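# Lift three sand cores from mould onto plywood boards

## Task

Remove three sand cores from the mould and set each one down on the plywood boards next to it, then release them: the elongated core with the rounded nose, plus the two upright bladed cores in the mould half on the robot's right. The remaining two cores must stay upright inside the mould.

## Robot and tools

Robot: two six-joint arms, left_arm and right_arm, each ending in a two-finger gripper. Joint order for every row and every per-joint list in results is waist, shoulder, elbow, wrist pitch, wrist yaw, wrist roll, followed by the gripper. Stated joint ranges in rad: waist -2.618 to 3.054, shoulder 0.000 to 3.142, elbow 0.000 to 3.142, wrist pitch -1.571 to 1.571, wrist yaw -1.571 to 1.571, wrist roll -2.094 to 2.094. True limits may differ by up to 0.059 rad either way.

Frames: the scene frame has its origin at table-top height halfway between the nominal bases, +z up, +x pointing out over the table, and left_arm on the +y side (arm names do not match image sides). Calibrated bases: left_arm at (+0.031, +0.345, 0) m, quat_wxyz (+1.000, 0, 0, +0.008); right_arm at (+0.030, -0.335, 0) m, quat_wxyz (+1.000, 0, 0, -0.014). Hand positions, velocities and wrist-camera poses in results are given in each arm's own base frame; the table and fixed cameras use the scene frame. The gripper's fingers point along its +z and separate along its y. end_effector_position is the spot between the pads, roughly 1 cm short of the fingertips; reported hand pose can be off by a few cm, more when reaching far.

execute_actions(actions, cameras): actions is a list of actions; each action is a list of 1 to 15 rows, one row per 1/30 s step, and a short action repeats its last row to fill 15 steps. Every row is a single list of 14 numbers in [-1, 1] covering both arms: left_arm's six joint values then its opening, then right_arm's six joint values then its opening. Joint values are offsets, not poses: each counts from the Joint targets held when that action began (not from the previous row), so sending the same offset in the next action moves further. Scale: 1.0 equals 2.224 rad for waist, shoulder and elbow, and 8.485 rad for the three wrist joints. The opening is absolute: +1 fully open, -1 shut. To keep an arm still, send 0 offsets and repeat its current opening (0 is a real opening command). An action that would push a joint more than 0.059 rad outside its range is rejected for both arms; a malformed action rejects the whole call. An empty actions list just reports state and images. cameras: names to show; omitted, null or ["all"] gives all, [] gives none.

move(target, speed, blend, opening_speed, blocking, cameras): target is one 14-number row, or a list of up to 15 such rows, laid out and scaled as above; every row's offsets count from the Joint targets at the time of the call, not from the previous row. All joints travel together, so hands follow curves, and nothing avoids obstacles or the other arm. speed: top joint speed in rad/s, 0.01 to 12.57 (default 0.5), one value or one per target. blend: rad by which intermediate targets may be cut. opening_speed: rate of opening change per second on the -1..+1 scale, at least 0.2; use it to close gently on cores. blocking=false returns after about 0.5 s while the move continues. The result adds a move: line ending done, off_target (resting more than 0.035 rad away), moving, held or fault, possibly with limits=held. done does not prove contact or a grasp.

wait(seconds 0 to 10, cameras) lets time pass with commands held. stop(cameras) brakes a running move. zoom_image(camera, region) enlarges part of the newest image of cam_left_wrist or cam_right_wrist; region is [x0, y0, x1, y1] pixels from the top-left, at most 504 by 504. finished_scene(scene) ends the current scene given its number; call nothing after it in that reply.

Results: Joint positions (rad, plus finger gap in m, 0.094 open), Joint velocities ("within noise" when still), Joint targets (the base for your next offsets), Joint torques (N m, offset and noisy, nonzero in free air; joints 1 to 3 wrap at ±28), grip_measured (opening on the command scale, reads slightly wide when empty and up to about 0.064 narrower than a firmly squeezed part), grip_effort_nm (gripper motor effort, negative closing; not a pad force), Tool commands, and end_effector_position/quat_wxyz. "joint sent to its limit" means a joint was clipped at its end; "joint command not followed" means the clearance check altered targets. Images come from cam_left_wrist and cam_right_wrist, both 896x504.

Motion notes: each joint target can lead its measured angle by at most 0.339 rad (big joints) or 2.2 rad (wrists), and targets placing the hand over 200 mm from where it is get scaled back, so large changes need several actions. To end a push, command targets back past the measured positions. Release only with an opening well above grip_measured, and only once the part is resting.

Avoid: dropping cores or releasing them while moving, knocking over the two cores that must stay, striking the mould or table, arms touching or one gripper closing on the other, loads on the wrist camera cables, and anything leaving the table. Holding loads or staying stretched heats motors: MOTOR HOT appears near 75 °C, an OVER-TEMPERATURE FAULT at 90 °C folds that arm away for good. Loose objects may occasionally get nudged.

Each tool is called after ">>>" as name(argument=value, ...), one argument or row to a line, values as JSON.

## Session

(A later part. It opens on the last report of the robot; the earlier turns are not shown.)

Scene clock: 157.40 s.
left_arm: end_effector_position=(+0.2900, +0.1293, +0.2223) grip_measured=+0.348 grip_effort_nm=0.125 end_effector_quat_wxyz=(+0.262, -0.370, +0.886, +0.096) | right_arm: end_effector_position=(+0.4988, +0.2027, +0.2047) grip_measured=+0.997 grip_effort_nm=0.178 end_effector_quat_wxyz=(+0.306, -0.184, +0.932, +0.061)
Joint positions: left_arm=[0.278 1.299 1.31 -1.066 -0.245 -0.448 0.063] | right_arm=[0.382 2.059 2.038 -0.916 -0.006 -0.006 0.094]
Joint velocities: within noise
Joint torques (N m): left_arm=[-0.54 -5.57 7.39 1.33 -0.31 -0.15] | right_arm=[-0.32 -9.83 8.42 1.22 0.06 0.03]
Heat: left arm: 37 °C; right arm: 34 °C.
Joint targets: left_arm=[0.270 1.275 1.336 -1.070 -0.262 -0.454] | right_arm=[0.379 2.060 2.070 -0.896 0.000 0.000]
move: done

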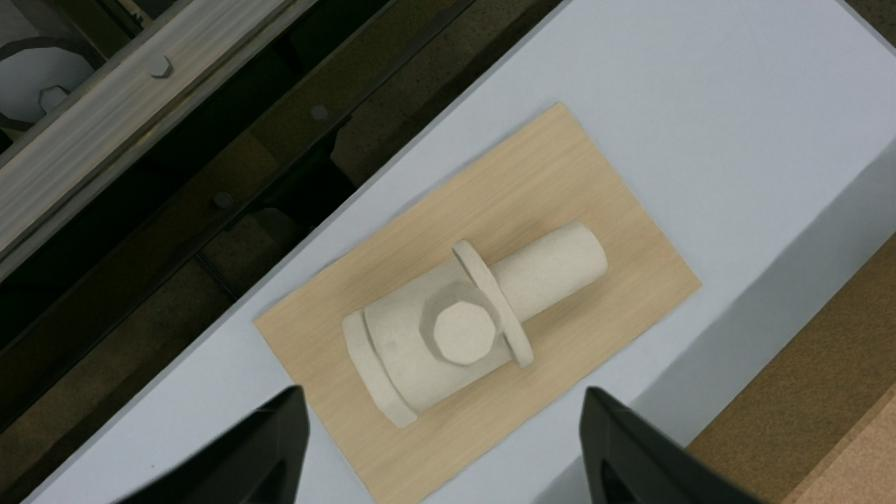

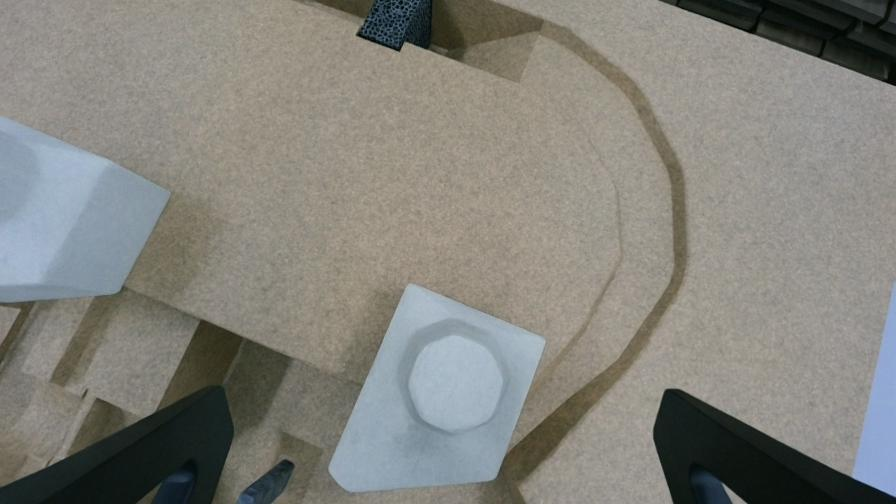

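>>> move(
  target=[
    [0,0,0,0,0,0,0.35,-0.0013,-0.009,-0.1124,0.0243,0,0,1],
    [0,0,0,0,0,0,0.35,-0.0013,-0.009,-0.1124,0.0243,0,0,-0.75],
  ],
  speed=0.3,
  opening_speed=0.9,
)

Scene clock: 166.00 s.
left_arm: end_effector_position=(+0.2900, +0.1293, +0.2223) grip_measured=+0.348 grip_effort_nm=0.110 end_effector_quat_wxyz=(+0.262, -0.370, +0.886, +0.096) | right_arm: end_effector_position=(+0.5045, +0.2048, +0.1548) grip_measured=-0.256 grip_effort_nm=-1.004 end_effector_quat_wxyz=(+0.308, -0.177, +0.933, +0.063)
Joint positions: left_arm=[0.278 1.299 1.31 -1.066 -0.245 -0.448 0.063] | right_arm=[0.382 2.054 1.828 -0.705 -0.005 0.008 0.035]
Joint velocities: within noise
Joint torques (N m): left_arm=[-0.62 -5.52 7.28 1.35 -0.34 -0.13] | right_arm=[-0.55 -11.12 5.42 1.19 0.04 -0.13]
Heat: left arm: 37 °C; right arm: 35 °C.
Joint targets: left_arm=[0.270 1.275 1.336 -1.070 -0.262 -0.454] | right_arm=[0.376 2.040 1.821 -0.689 0.000 0.000]
move: done

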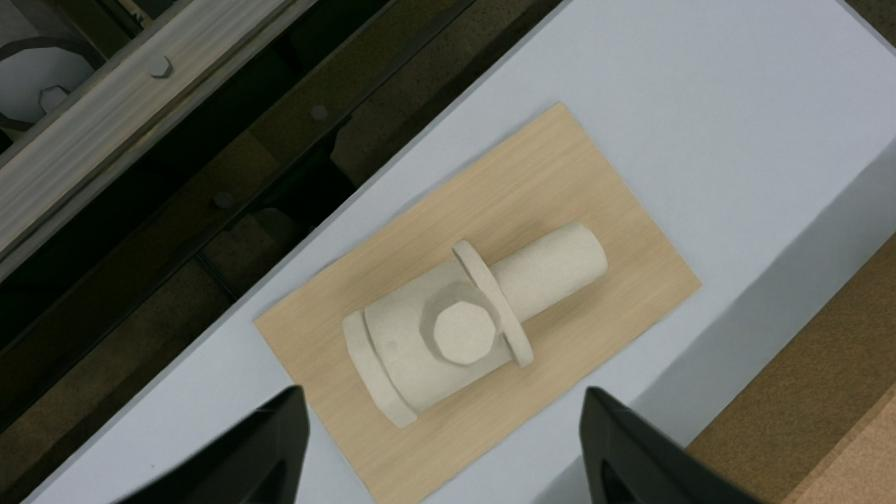

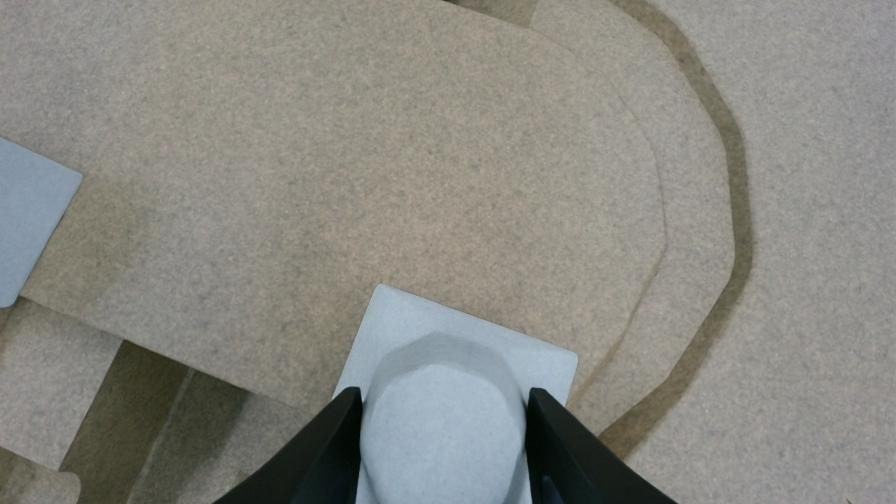

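>>> move(
  target=[
    [0,0,0,0,0,0,0.35,0,0.009,0.1165,-0.026,0,0,-0.75],
    [0,0,0,0,0,0,0.35,0,0.045,0.2469,-0.0508,0,0,-0.75],
    [0,0,0,0,0,0,0.35,-0.4388,-0.1619,-0.0971,-0.0302,-0.0524,-0.076,-0.75],
  ],
  speed=[0.3,0.3,0.6],
  blend=[0.05,0.05,0],
)

Scene clock: 181.27 s.
left_arm: end_effector_position=(+0.2900, +0.1293, +0.2223) grip_measured=+0.348 grip_effort_nm=0.120 end_effector_quat_wxyz=(+0.262, -0.370, +0.886, +0.096) | right_arm: end_effector_position=(+0.3824, -0.1763, +0.1952) grip_measured=-0.263 grip_effort_nm=-1.009 end_effector_quat_wxyz=(+0.291, -0.060, +0.954, +0.033)
Joint positions: left_arm=[0.278 1.299 1.31 -1.066 -0.245 -0.448 0.063] | right_arm=[-0.604 1.73 1.604 -0.995 -0.405 -0.636 0.035]
Joint velocities: within noise
Joint torques (N m): left_arm=[-0.54 -5.49 7.28 1.35 -0.31 -0.14] | right_arm=[0.32 -11.41 5.72 1.27 -0.56 -0.13]
Heat: left arm: 38 °C; right arm: 41 °C.
Joint targets: left_arm=[0.270 1.275 1.336 -1.070 -0.262 -0.454] | right_arm=[-0.600 1.680 1.605 -0.945 -0.444 -0.645]
move: off_target (right_arm); right_arm: the shoulder is farthest, 0.051 rad from its target

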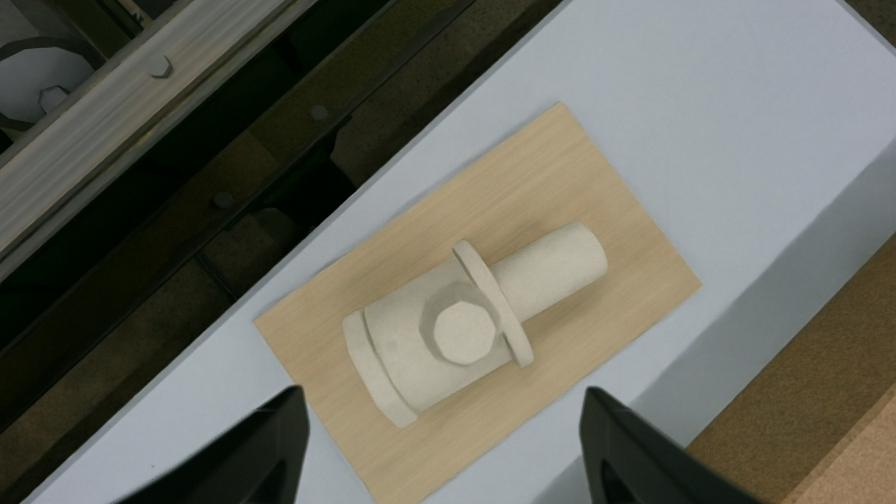

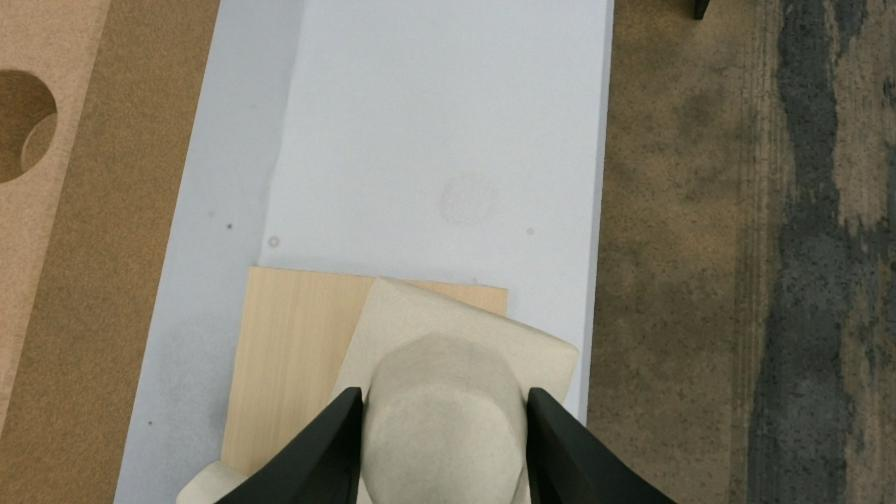

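>>> move(
  target=[
    [0,0,0,0,0,0,0.35,0,-0.009,-0.1484,0.0412,0,0,-0.75],
    [0,0,0,0,0,0,0.35,0,0.0022,-0.1821,0.0536,0,0,-0.75],
  ],
  speed=[0.3,0.09],
)

Scene clock: 191.90 s.
left_arm: end_effector_position=(+0.2900, +0.1293, +0.2223) grip_measured=+0.348 grip_effort_nm=0.125 end_effector_quat_wxyz=(+0.262, -0.370, +0.886, +0.096) | right_arm: end_effector_position=(+0.3874, -0.1736, +0.1123) grip_measured=-0.263 grip_effort_nm=-1.009 end_effector_quat_wxyz=(+0.327, -0.071, +0.942, +0.023)
Joint positions: left_arm=[0.278 1.299 1.31 -1.066 -0.245 -0.448 0.063] | right_arm=[-0.604 1.712 1.211 -0.547 -0.436 -0.636 0.035]
Joint velocities: within noise
Joint torques (N m): left_arm=[-0.57 -5.64 7.27 1.34 -0.31 -0.13] | right_arm=[0.34 -9.29 4.82 1.42 -0.26 -0.13]
Heat: left arm: 38 °C; right arm: 43 °C.
Joint targets: left_arm=[0.270 1.275 1.336 -1.070 -0.262 -0.454] | right_arm=[-0.600 1.685 1.200 -0.491 -0.444 -0.645]
move: off_target (right_arm); right_arm: the wrist pitch is farthest, 0.057 rad from its target

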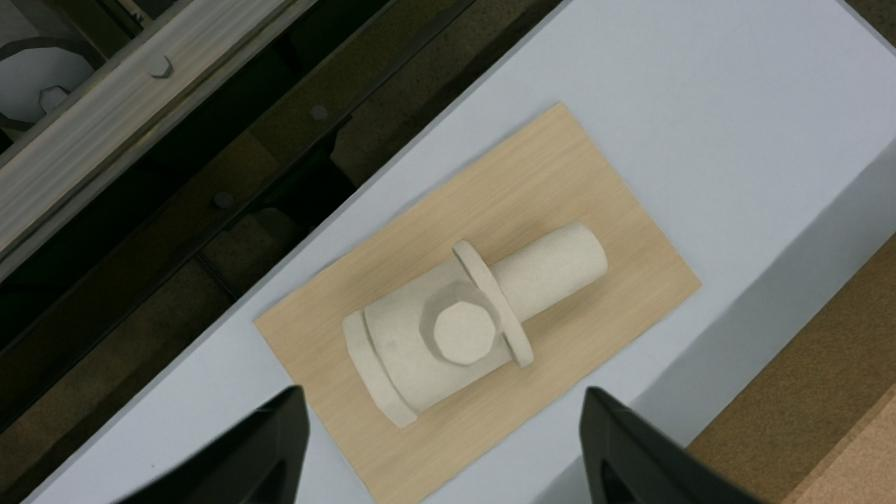

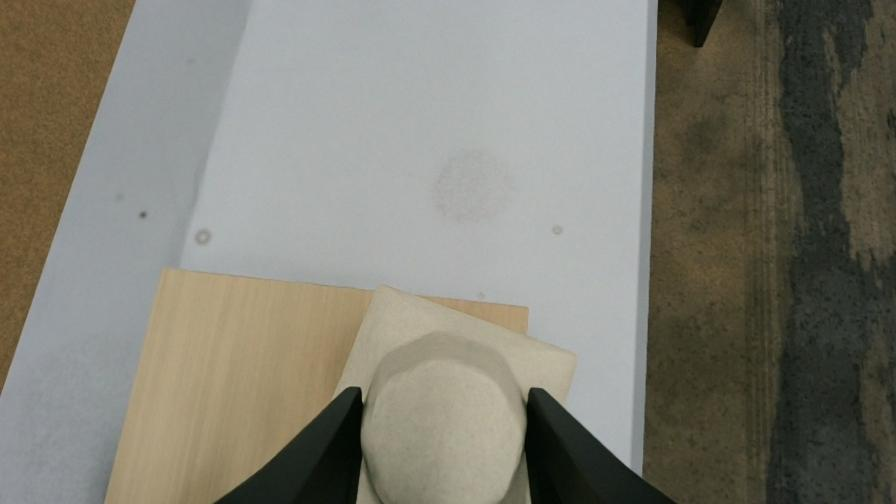

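>>> move(
  target=[
    [0,0,0,0,0,0,0.35,0,-0.027,0.0157,-0.0111,0,0,-0.75],
    [0,0,0,0,0,0,0.35,0.0135,-0.027,0.0157,-0.0111,0,0,-0.75],
    [0,0,0,0,0,0,0.35,0.0135,-0.0171,-0.0193,0.0013,0,0,-0.75],
  ],
  speed=[0.15,0.1,0.08],
)

Scene clock: 201.97 s.
left_arm: end_effector_position=(+0.2900, +0.1293, +0.2223) grip_measured=+0.348 grip_effort_nm=0.120 end_effector_quat_wxyz=(+0.262, -0.370, +0.886, +0.096) | right_arm: end_effector_position=(+0.3840, -0.1573, +0.1128) grip_measured=-0.263 grip_effort_nm=-1.004 end_effector_quat_wxyz=(+0.327, -0.086, +0.941, +0.025)
Joint positions: left_arm=[0.278 1.299 1.31 -1.066 -0.245 -0.448 0.063] | right_arm=[-0.574 1.672 1.166 -0.537 -0.432 -0.637 0.035]
Joint velocities: within noise
Joint torques (N m): left_arm=[-0.59 -5.48 7.28 1.35 -0.31 -0.11] | right_arm=[0.34 -8.77 5.01 1.4 -0.31 -0.12]
Heat: left arm: 38 °C; right arm: 42 °C.
Joint targets: left_arm=[0.270 1.275 1.336 -1.070 -0.262 -0.454] | right_arm=[-0.570 1.647 1.156 -0.480 -0.444 -0.645]
move: off_target (right_arm); right_arm: the wrist pitch is farthest, 0.057 rad from its target

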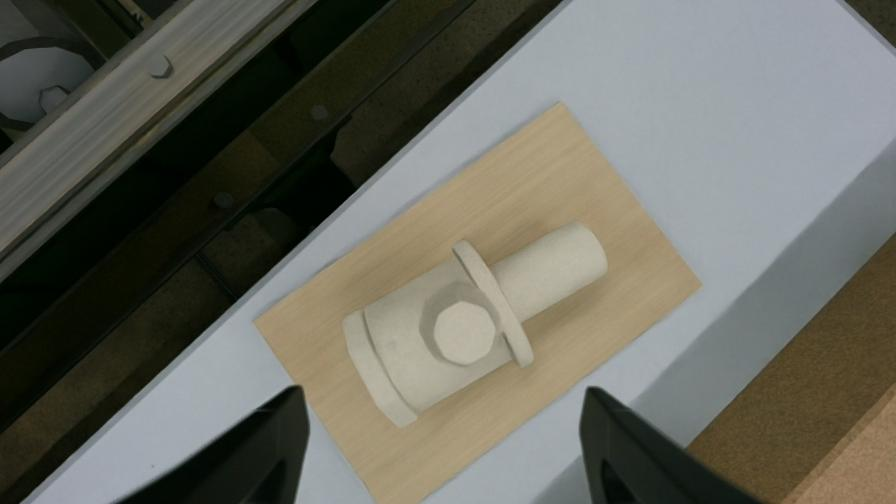

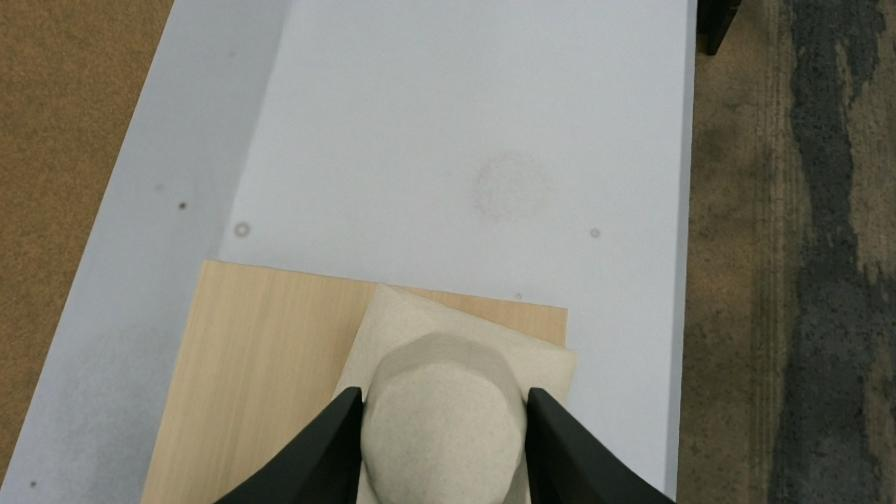

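Good. Release slowly.

>>> move(
  target=[0,0,0,0,0,0,0.35,0,0,0,0,0,0,0.05],
  opening_speed=0.4,
)

Scene clock: 205.47 s.
left_arm: end_effector_position=(+0.2900, +0.1293, +0.2223) grip_measured=+0.348 grip_effort_nm=0.134 end_effector_quat_wxyz=(+0.262, -0.370, +0.886, +0.096) | right_arm: end_effector_position=(+0.3892, -0.1605, +0.1160) grip_measured=+0.047 grip_effort_nm=0.178 end_effector_quat_wxyz=(+0.339, -0.089, +0.936, +0.016)
Joint positions: left_arm=[0.278 1.299 1.31 -1.066 -0.245 -0.448 0.063] | right_arm=[-0.574 1.672 1.164 -0.503 -0.433 -0.637 0.049]
Joint velocities: within noise
Joint torques (N m): left_arm=[-0.58 -5.46 7.34 1.33 -0.32 -0.15] | right_arm=[0.35 -8.81 5.23 1.17 -0.29 -0.13]
Heat: left arm: 38 °C; right arm: 41 °C.
Joint targets: left_arm=[0.270 1.275 1.336 -1.070 -0.262 -0.454] | right_arm=[-0.570 1.647 1.157 -0.480 -0.445 -0.645]
move: done

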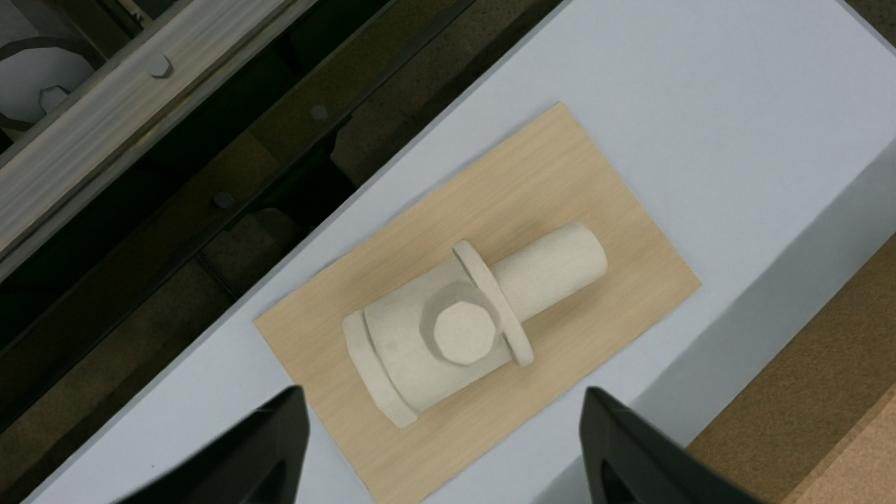

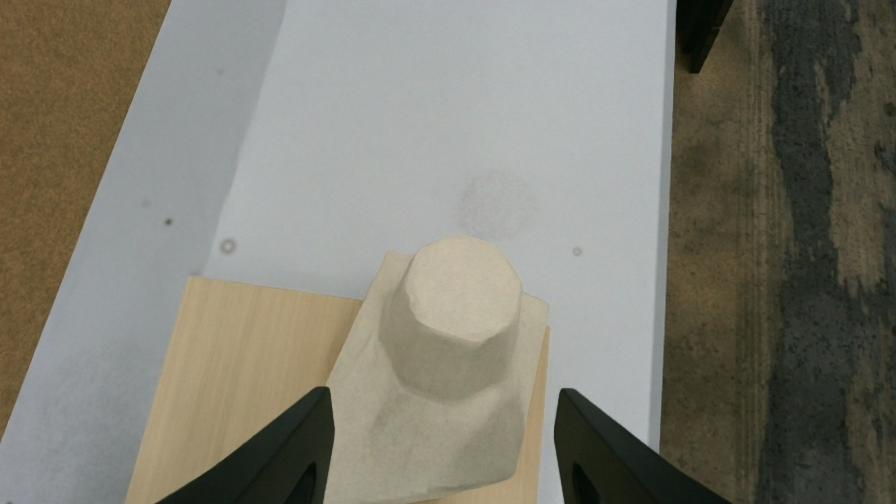

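>>> zoom_image(
  camera="cam_right_wrist",
  region=[130, 200, 630, 504],
)

Scaled by 1.008.

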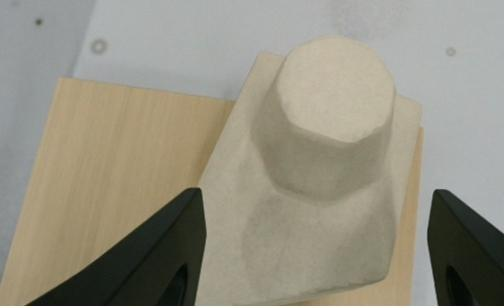

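>>> move(
  target=[0,0,0,0,0,0,0.35,0,-0.06,0.13,-0.051,0,0,0.5],
  speed=0.4,
)

>>> zoom_image(
  camera="cam_right_wrist",
  region=[200, 200, 650, 504],
)

Scene clock: 219.00 s.
left_arm: end_effector_position=(+0.2900, +0.1293, +0.2223) grip_measured=+0.348 grip_effort_nm=0.120 end_effector_quat_wxyz=(+0.262, -0.370, +0.886, +0.096) | right_arm: end_effector_position=(+0.3635, -0.1439, +0.2142) grip_measured=+0.497 grip_effort_nm=0.178 end_effector_quat_wxyz=(+0.336, -0.088, +0.937, +0.018)
Joint positions: left_arm=[0.278 1.299 1.31 -1.066 -0.245 -0.448 0.063] | right_arm=[-0.574 1.535 1.418 -0.902 -0.433 -0.637 0.07]
Joint velocities: within noise
Joint torques (N m): left_arm=[-0.54 -5.55 7.36 1.35 -0.32 -0.12] | right_arm=[0.32 -7.41 8.05 0.83 -0.3 -0.12]
Heat: left arm: 38 °C; right arm: 38 °C.
Joint targets: left_arm=[0.270 1.275 1.336 -1.070 -0.262 -0.454] | right_arm=[-0.570 1.514 1.446 -0.913 -0.445 -0.645]
move: done

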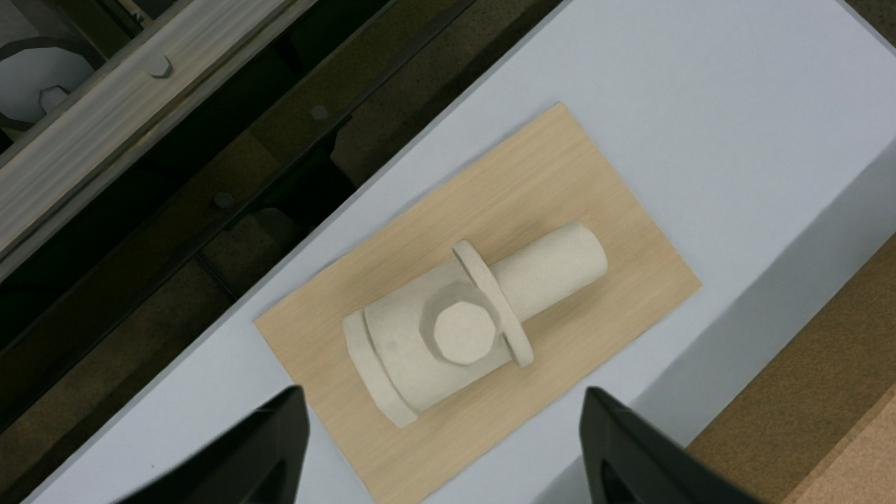

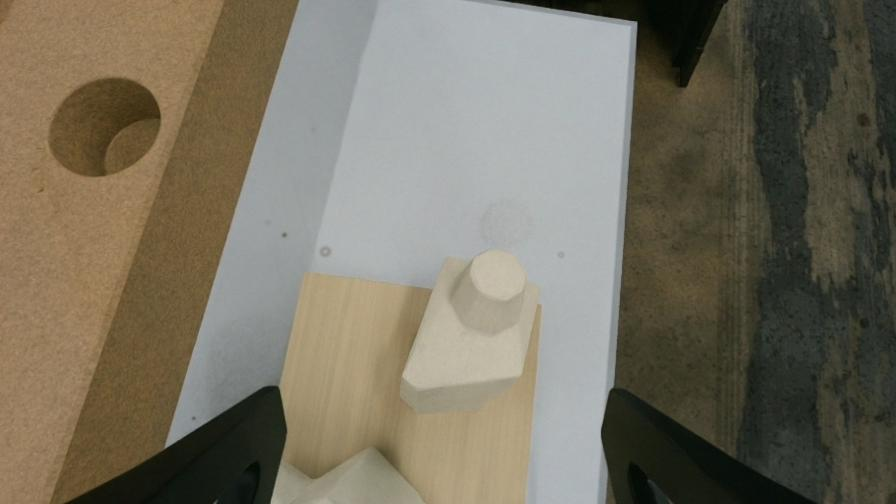

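Scaled by 1.120.

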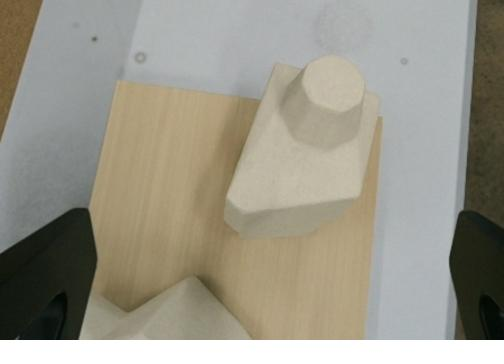

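>>> move(
  target=[0,0,0,0,0,0,0.35,0.0022,-0.0378,-0.223,0.0734,0.0067,0.0336,0.7],
  speed=0.5,
)

Scene clock: 250.47 s.
left_arm: end_effector_position=(+0.2900, +0.1293, +0.2223) grip_measured=+0.348 grip_effort_nm=0.125 end_effector_quat_wxyz=(+0.262, -0.370, +0.886, +0.096) | right_arm: end_effector_position=(+0.3702, -0.1577, +0.1434) grip_measured=+0.697 grip_effort_nm=0.183 end_effector_quat_wxyz=(+0.403, +0.025, +0.915, -0.005)
Joint positions: left_arm=[0.278 1.299 1.31 -1.066 -0.245 -0.448 0.063] | right_arm=[-0.574 1.457 0.958 -0.317 -0.384 -0.365 0.08]
Joint velocities: within noise
Joint torques (N m): left_arm=[-0.5 -5.56 7.34 1.36 -0.29 -0.14] | right_arm=[0.75 -7.49 5.34 1.41 -0.18 0.05]
Heat: left arm: 38 °C; right arm: 38 °C.
Joint targets: left_arm=[0.270 1.275 1.336 -1.070 -0.262 -0.454] | right_arm=[-0.565 1.430 0.950 -0.290 -0.387 -0.360]
move: done

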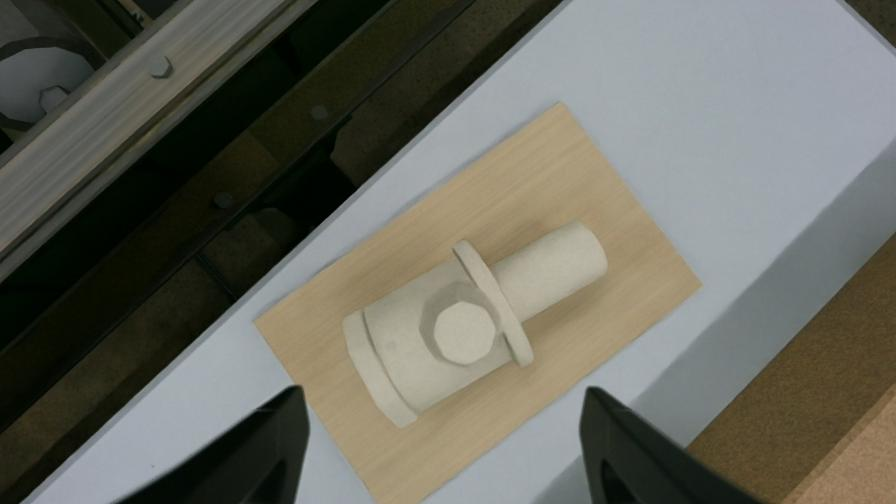

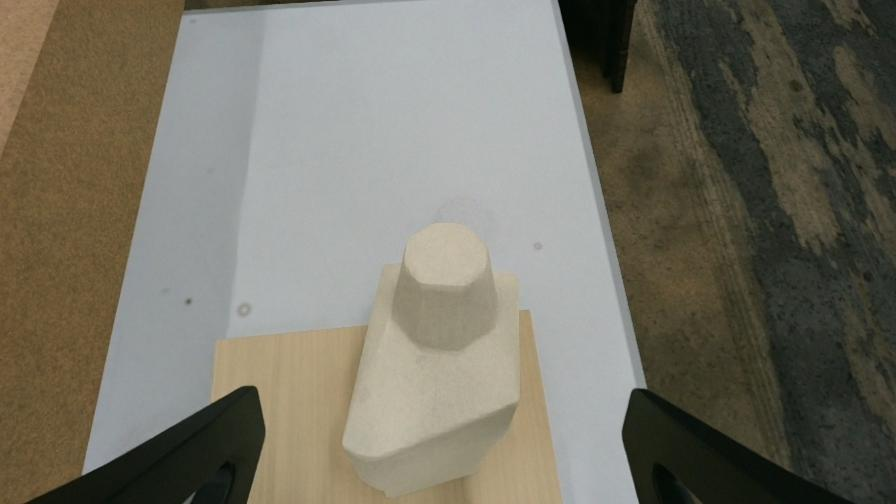

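>>> move(
  target=[
    [0,0,0,0,0,0,0.35,0.0225,0.1012,0.0157,0.0206,0,0,0.7],
    [0,0,0,0,0,0,0.35,0.0225,0.1012,0.0157,0.0206,0,0,-0.75],
  ],
  speed=0.2,
  opening_speed=0.8,
)

Scene clock: 260.07 s.
left_arm: end_effector_position=(+0.2900, +0.1293, +0.2223) grip_measured=+0.348 grip_effort_nm=0.129 end_effector_quat_wxyz=(+0.262, -0.370, +0.886, +0.096) | right_arm: end_effector_position=(+0.4084, -0.1562, +0.1010) grip_measured=-0.289 grip_effort_nm=-1.004 end_effector_quat_wxyz=(+0.405, +0.003, +0.914, +0.004)
Joint positions: left_arm=[0.278 1.299 1.31 -1.066 -0.245 -0.448 0.063] | right_arm=[-0.522 1.648 0.962 -0.123 -0.383 -0.361 0.033]
Joint velocities: within noise
Joint torques (N m): left_arm=[-0.54 -5.45 7.24 1.35 -0.31 -0.15] | right_arm=[0.62 -6.05 7.41 1.24 -0.19 -0.02]
Heat: left arm: 38 °C; right arm: 37 °C.
Joint targets: left_arm=[0.270 1.275 1.336 -1.070 -0.262 -0.454] | right_arm=[-0.515 1.655 0.985 -0.115 -0.388 -0.360]
move: done

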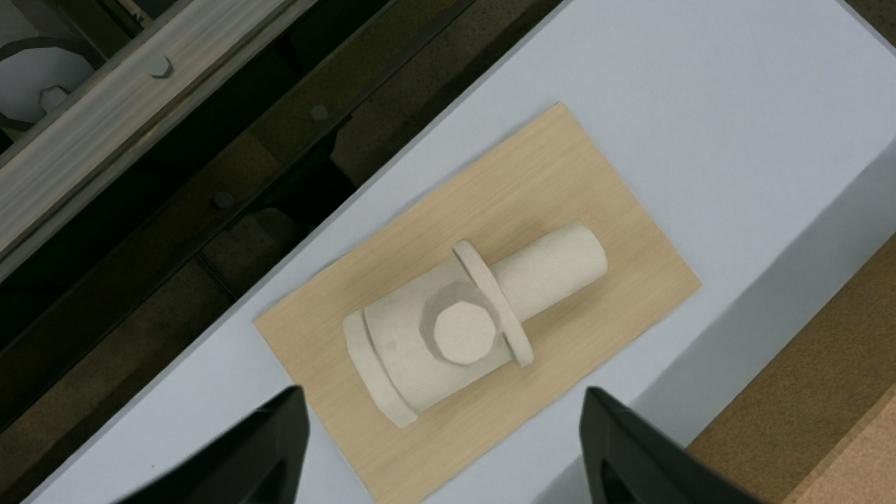

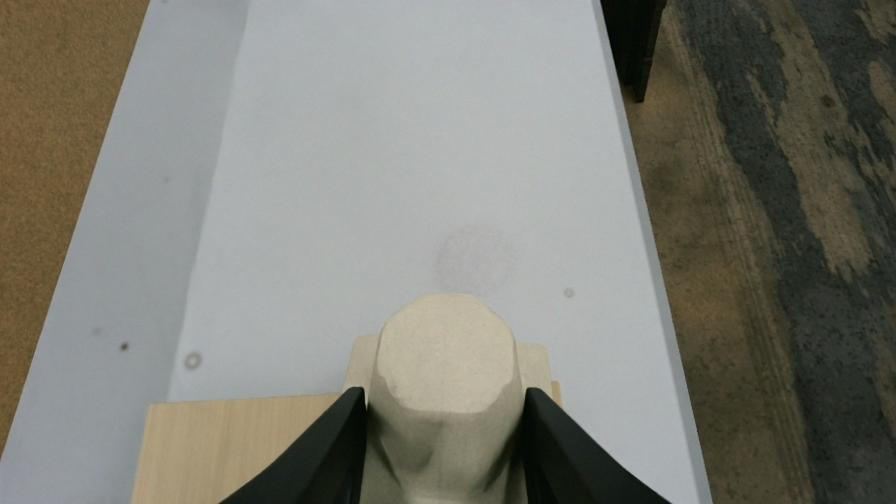

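>>> move(
  target=[
    [0,0,0,0,0,0,0.35,0,-0.0562,0.1169,-0.0395,0,0,-0.75],
    [0,0,0,0,0,0,0.35,0.0764,0.0787,0.3957,-0.122,0.0618,0.0806,-0.75],
    [0,0,0,0,0,0,0.35,0.0517,0.2293,0.5238,-0.1609,0.0457,0.1603,-0.75],
  ],
  speed=[0.25,0.5,0.4],
)

Scene clock: 286.07 s.
left_arm: end_effector_position=(+0.2900, +0.1293, +0.2223) grip_measured=+0.348 grip_effort_nm=0.120 end_effector_quat_wxyz=(+0.262, -0.370, +0.886, +0.096) | right_arm: end_effector_position=(+0.3954, -0.1648, +0.1317) grip_measured=-0.304 grip_effort_nm=-1.004 end_effector_quat_wxyz=(+0.025, +0.638, +0.770, +0.003)
Joint positions: left_arm=[0.278 1.299 1.31 -1.066 -0.245 -0.448 0.063] | right_arm=[-0.393 2.166 2.104 -1.46 0.01 0.991 0.033]
Joint velocities: within noise
Joint torques (N m): left_arm=[-0.64 -5.53 7.36 1.33 -0.31 -0.13] | right_arm=[-0.58 -10.04 8.7 0 -0.1 0.07]
Heat: left arm: 38 °C; right arm: 37 °C.
Joint targets: left_arm=[0.270 1.275 1.336 -1.070 -0.262 -0.454] | right_arm=[-0.400 2.165 2.150 -1.480 0.000 1.000]
move: off_target (right_arm); right_arm: the elbow is farthest, 0.046 rad from its target

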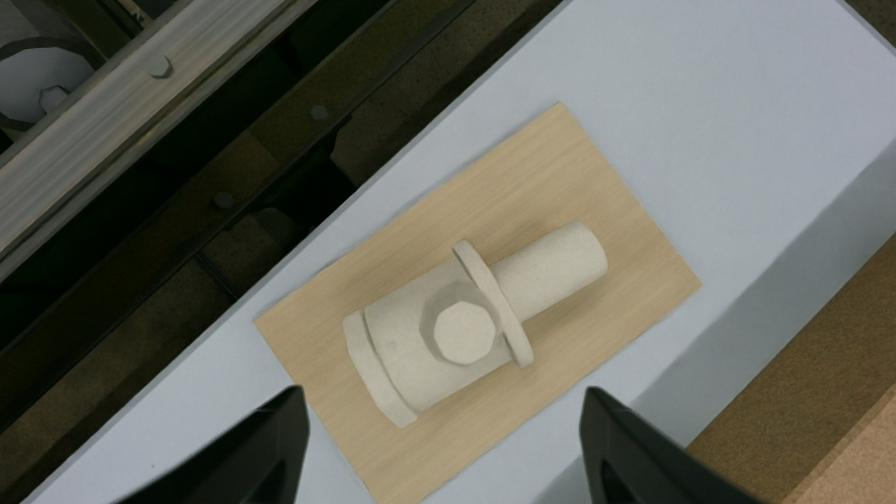

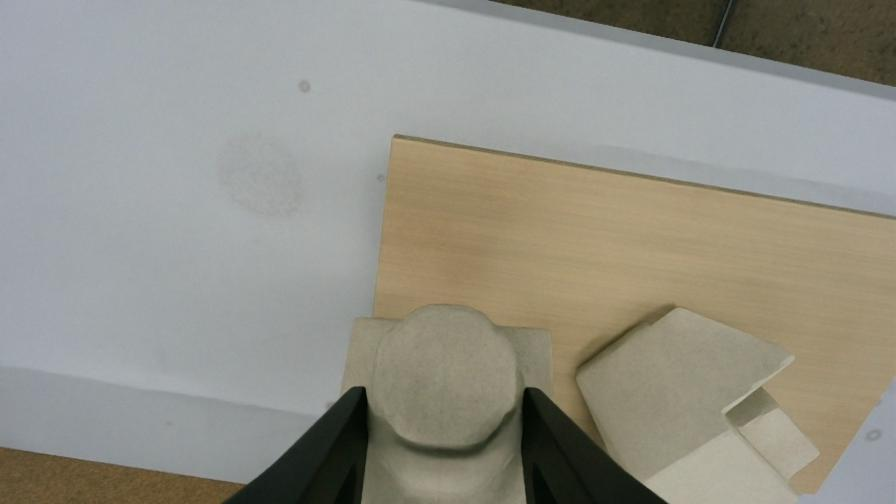

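>>> move(
  target=[
    [0,0,0,0,0,0,0.35,-0.0053,-0.008,-0.11,0.025,0,0,-0.75],
    [0,0,0,0,0,0,0.35,-0.0053,-0.0112,-0.1506,0.0342,0,0,-0.75],
  ],
  speed=[0.3,0.1],
)

Scene clock: 299.43 s.
left_arm: end_effector_position=(+0.2900, +0.1293, +0.2223) grip_measured=+0.348 grip_effort_nm=0.125 end_effector_quat_wxyz=(+0.262, -0.370, +0.886, +0.096) | right_arm: end_effector_position=(+0.3915, -0.1731, +0.0720) grip_measured=-0.305 grip_effort_nm=-1.004 end_effector_quat_wxyz=(+0.025, +0.647, +0.762, +0.003)
Joint positions: left_arm=[0.278 1.299 1.31 -1.066 -0.245 -0.448 0.063] | right_arm=[-0.415 2.149 1.84 -1.212 0.008 0.993 0.033]
Joint velocities: within noise
Joint torques (N m): left_arm=[-0.59 -5.49 7.28 1.35 -0.32 -0.12] | right_arm=[0.24 -10.65 3.25 0.4 -0.09 0.05]
Heat: left arm: 39 °C; right arm: 39 °C.
Joint targets: left_arm=[0.270 1.275 1.336 -1.070 -0.262 -0.454] | right_arm=[-0.412 2.140 1.815 -1.190 0.000 1.000]
move: done

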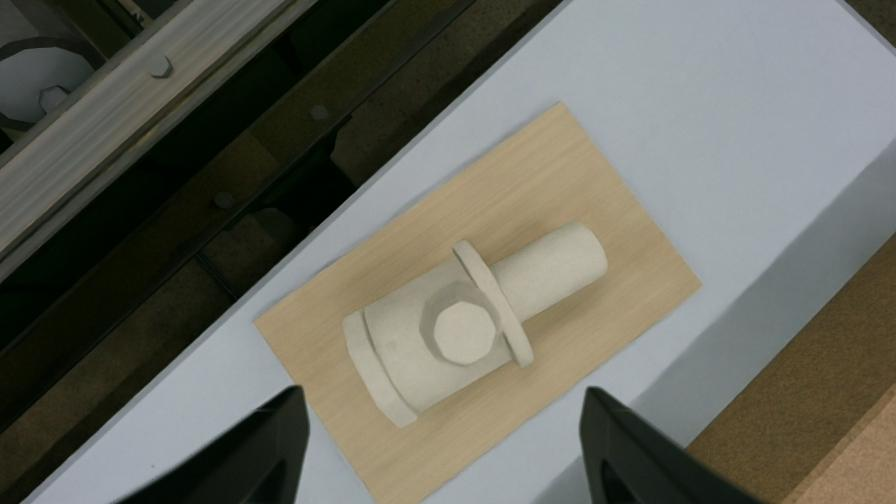

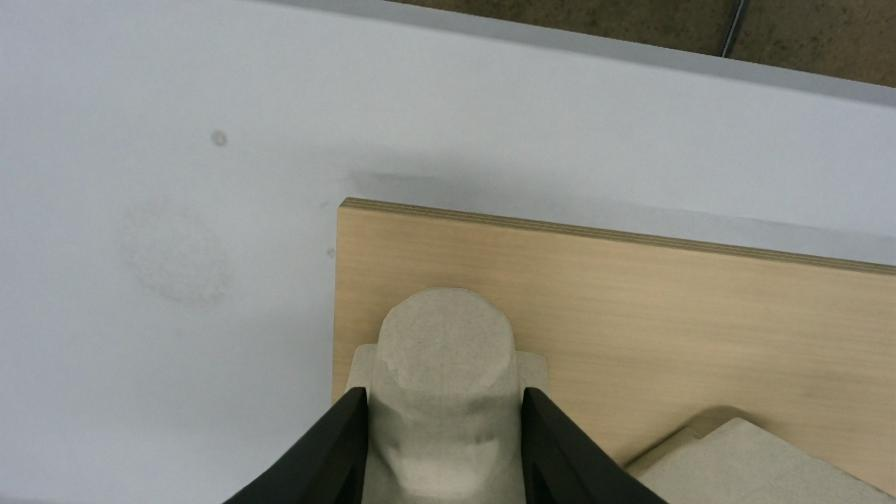

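>>> move(
  target=[0,0,0,0,0,0,0.35,0,0.0072,-0.0337,0.0106,0,0,-0.75],
  speed=0.07,
)

Scene clock: 304.13 s.
left_arm: end_effector_position=(+0.2900, +0.1293, +0.2223) grip_measured=+0.348 grip_effort_nm=0.125 end_effector_quat_wxyz=(+0.262, -0.370, +0.886, +0.096) | right_arm: end_effector_position=(+0.3915, -0.1780, +0.0652) grip_measured=-0.308 grip_effort_nm=-1.004 end_effector_quat_wxyz=(+0.040, +0.649, +0.760, +0.002)
Joint positions: left_arm=[0.278 1.299 1.31 -1.066 -0.245 -0.448 0.063] | right_arm=[-0.421 2.129 1.78 -1.143 0.018 0.993 0.032]
Joint velocities: within noise
Joint torques (N m): left_arm=[-0.64 -5.52 7.31 1.36 -0.3 -0.13] | right_arm=[0.79 -7.68 2.24 0.67 -0.17 0.05]
Heat: left arm: 39 °C; right arm: 40 °C.
Joint targets: left_arm=[0.270 1.275 1.336 -1.070 -0.262 -0.454] | right_arm=[-0.412 2.156 1.740 -1.100 0.000 1.000]
move: off_target (right_arm); right_arm: the wrist pitch is farthest, 0.043 rad from its target

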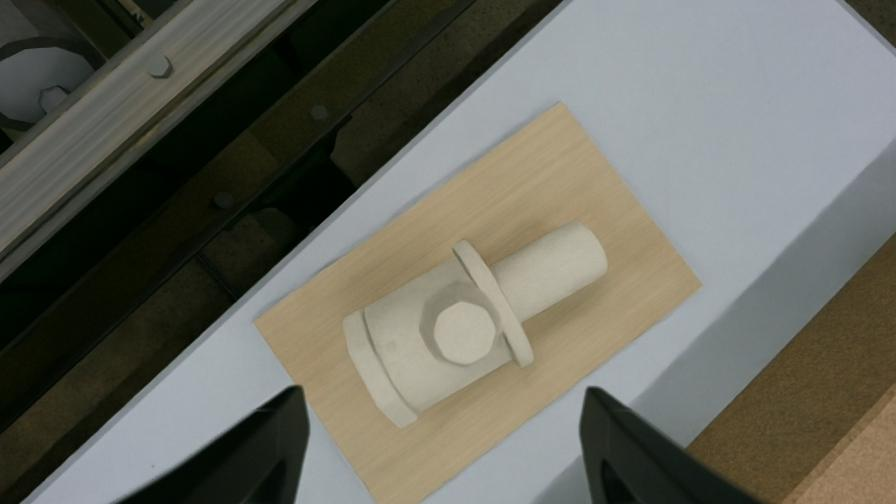

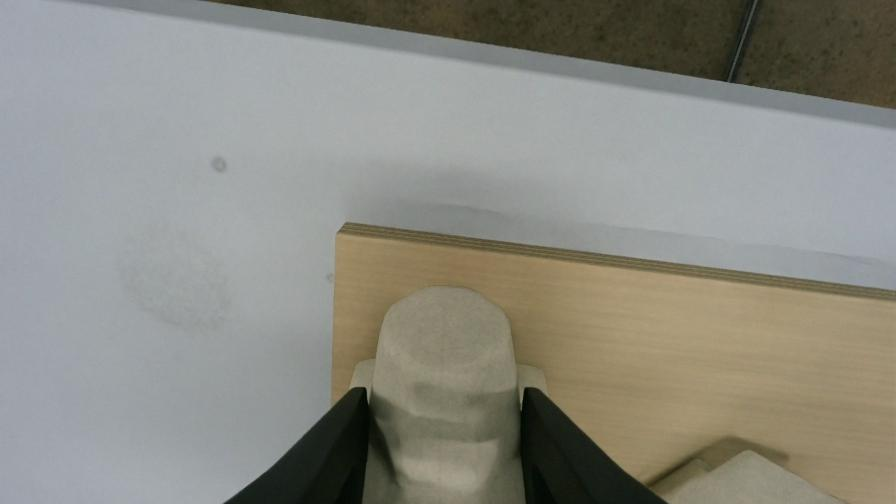

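>>> move(
  target=[
    [0,0,0,0,0,0,0.35,0,0.005,-0.0292,0.0083,0,0,-0.75],
    [0,0,0,0,0,0,0.35,0,0.005,-0.0292,0.0083,0,0,-0.1],
  ],
  speed=0.07,
  opening_speed=0.3,
)

Scene clock: 310.67 s.
left_arm: end_effector_position=(+0.2900, +0.1293, +0.2223) grip_measured=+0.348 grip_effort_nm=0.125 end_effector_quat_wxyz=(+0.262, -0.370, +0.886, +0.096) | right_arm: end_effector_position=(+0.3928, -0.1772, +0.0306) grip_measured=-0.103 grip_effort_nm=0.183 end_effector_quat_wxyz=(+0.039, +0.651, +0.758, +0.007)
Joint positions: left_arm=[0.278 1.299 1.31 -1.066 -0.245 -0.448 0.063] | right_arm=[-0.423 2.157 1.685 -1.02 0.008 0.995 0.042]
Joint velocities: within noise
Joint torques (N m): left_arm=[-0.53 -5.44 7.32 1.35 -0.32 -0.14] | right_arm=[0.92 -9.17 4.41 0.14 -0.08 0.02]
Heat: left arm: 39 °C; right arm: 39 °C.
Joint targets: left_arm=[0.270 1.275 1.336 -1.070 -0.262 -0.454] | right_arm=[-0.412 2.167 1.675 -1.029 0.000 1.000]
move: done; target 2's new numbers were sent with right_arm's wrist pitch 0.067 rad from that target

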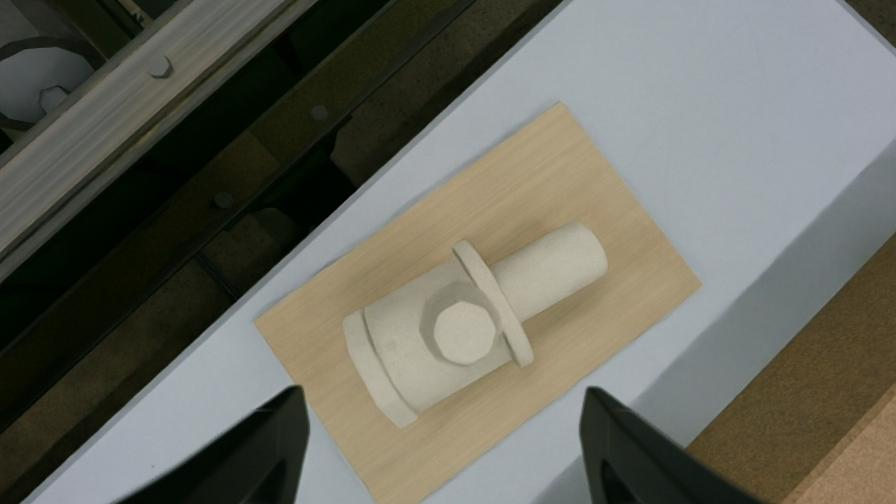

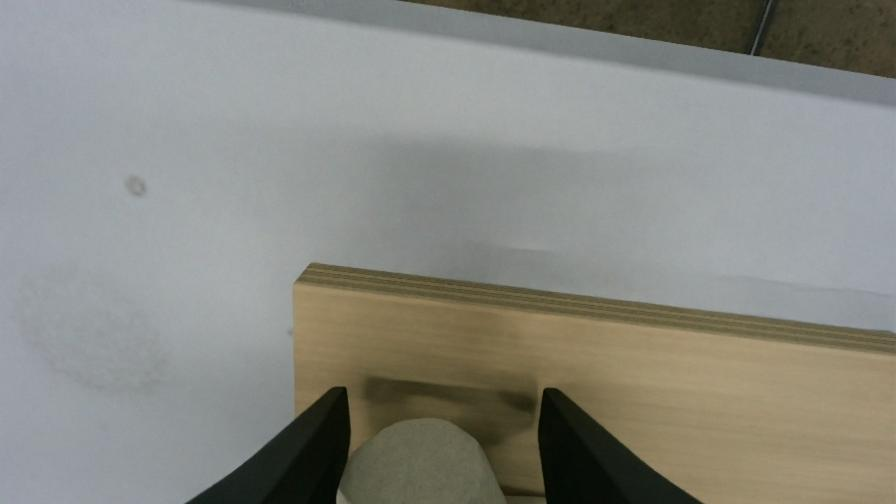

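>>> move(
  target=[
    [0,0,0,0,0,0,0.35,0,0,0,0,0,0,0.1],
    [0,0,0,0,0,0,0.35,0,-0.045,0.18,-0.0589,0,0,0.1],
  ],
  speed=0.35,
  opening_speed=0.6,
)

Scene clock: 316.00 s.
left_arm: end_effector_position=(+0.2900, +0.1293, +0.2223) grip_measured=+0.348 grip_effort_nm=0.129 end_effector_quat_wxyz=(+0.262, -0.370, +0.886, +0.096) | right_arm: end_effector_position=(+0.3683, -0.1633, +0.1437) grip_measured=+0.097 grip_effort_nm=0.173 end_effector_quat_wxyz=(+0.005, +0.650, +0.760, +0.000)
Joint positions: left_arm=[0.278 1.299 1.31 -1.066 -0.245 -0.448 0.063] | right_arm=[-0.419 2.099 2.049 -1.512 0.002 0.996 0.052]
Joint velocities: within noise
Joint torques (N m): left_arm=[-0.55 -5.44 7.36 1.35 -0.29 -0.11] | right_arm=[0.59 -12.05 7.06 -0.05 -0.02 0.01]
Heat: left arm: 39 °C; right arm: 41 °C.
Joint targets: left_arm=[0.270 1.275 1.336 -1.070 -0.262 -0.454] | right_arm=[-0.412 2.067 2.075 -1.529 0.000 1.000]
move: done

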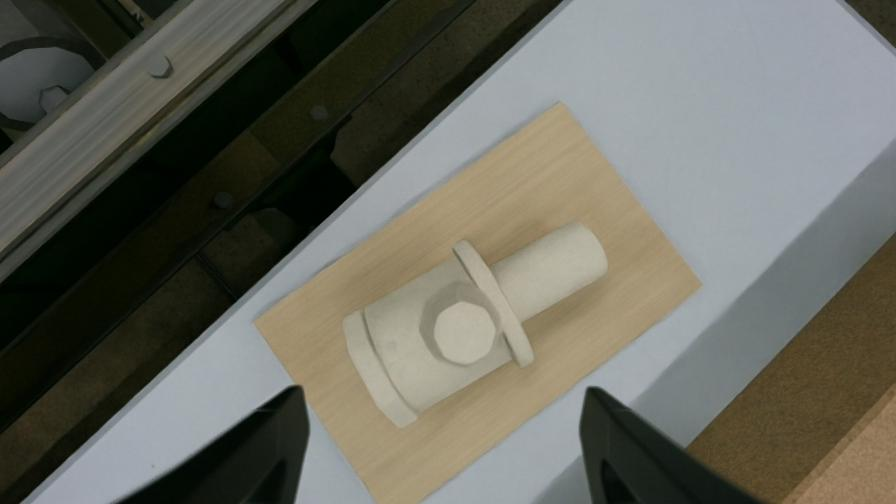

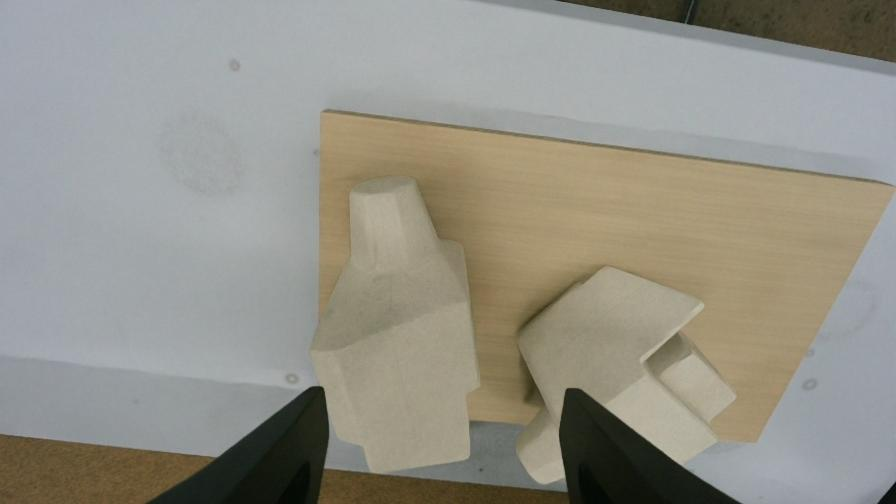

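>>> finished_scene(
  scene=2,
)

The scene is finished: the task was done.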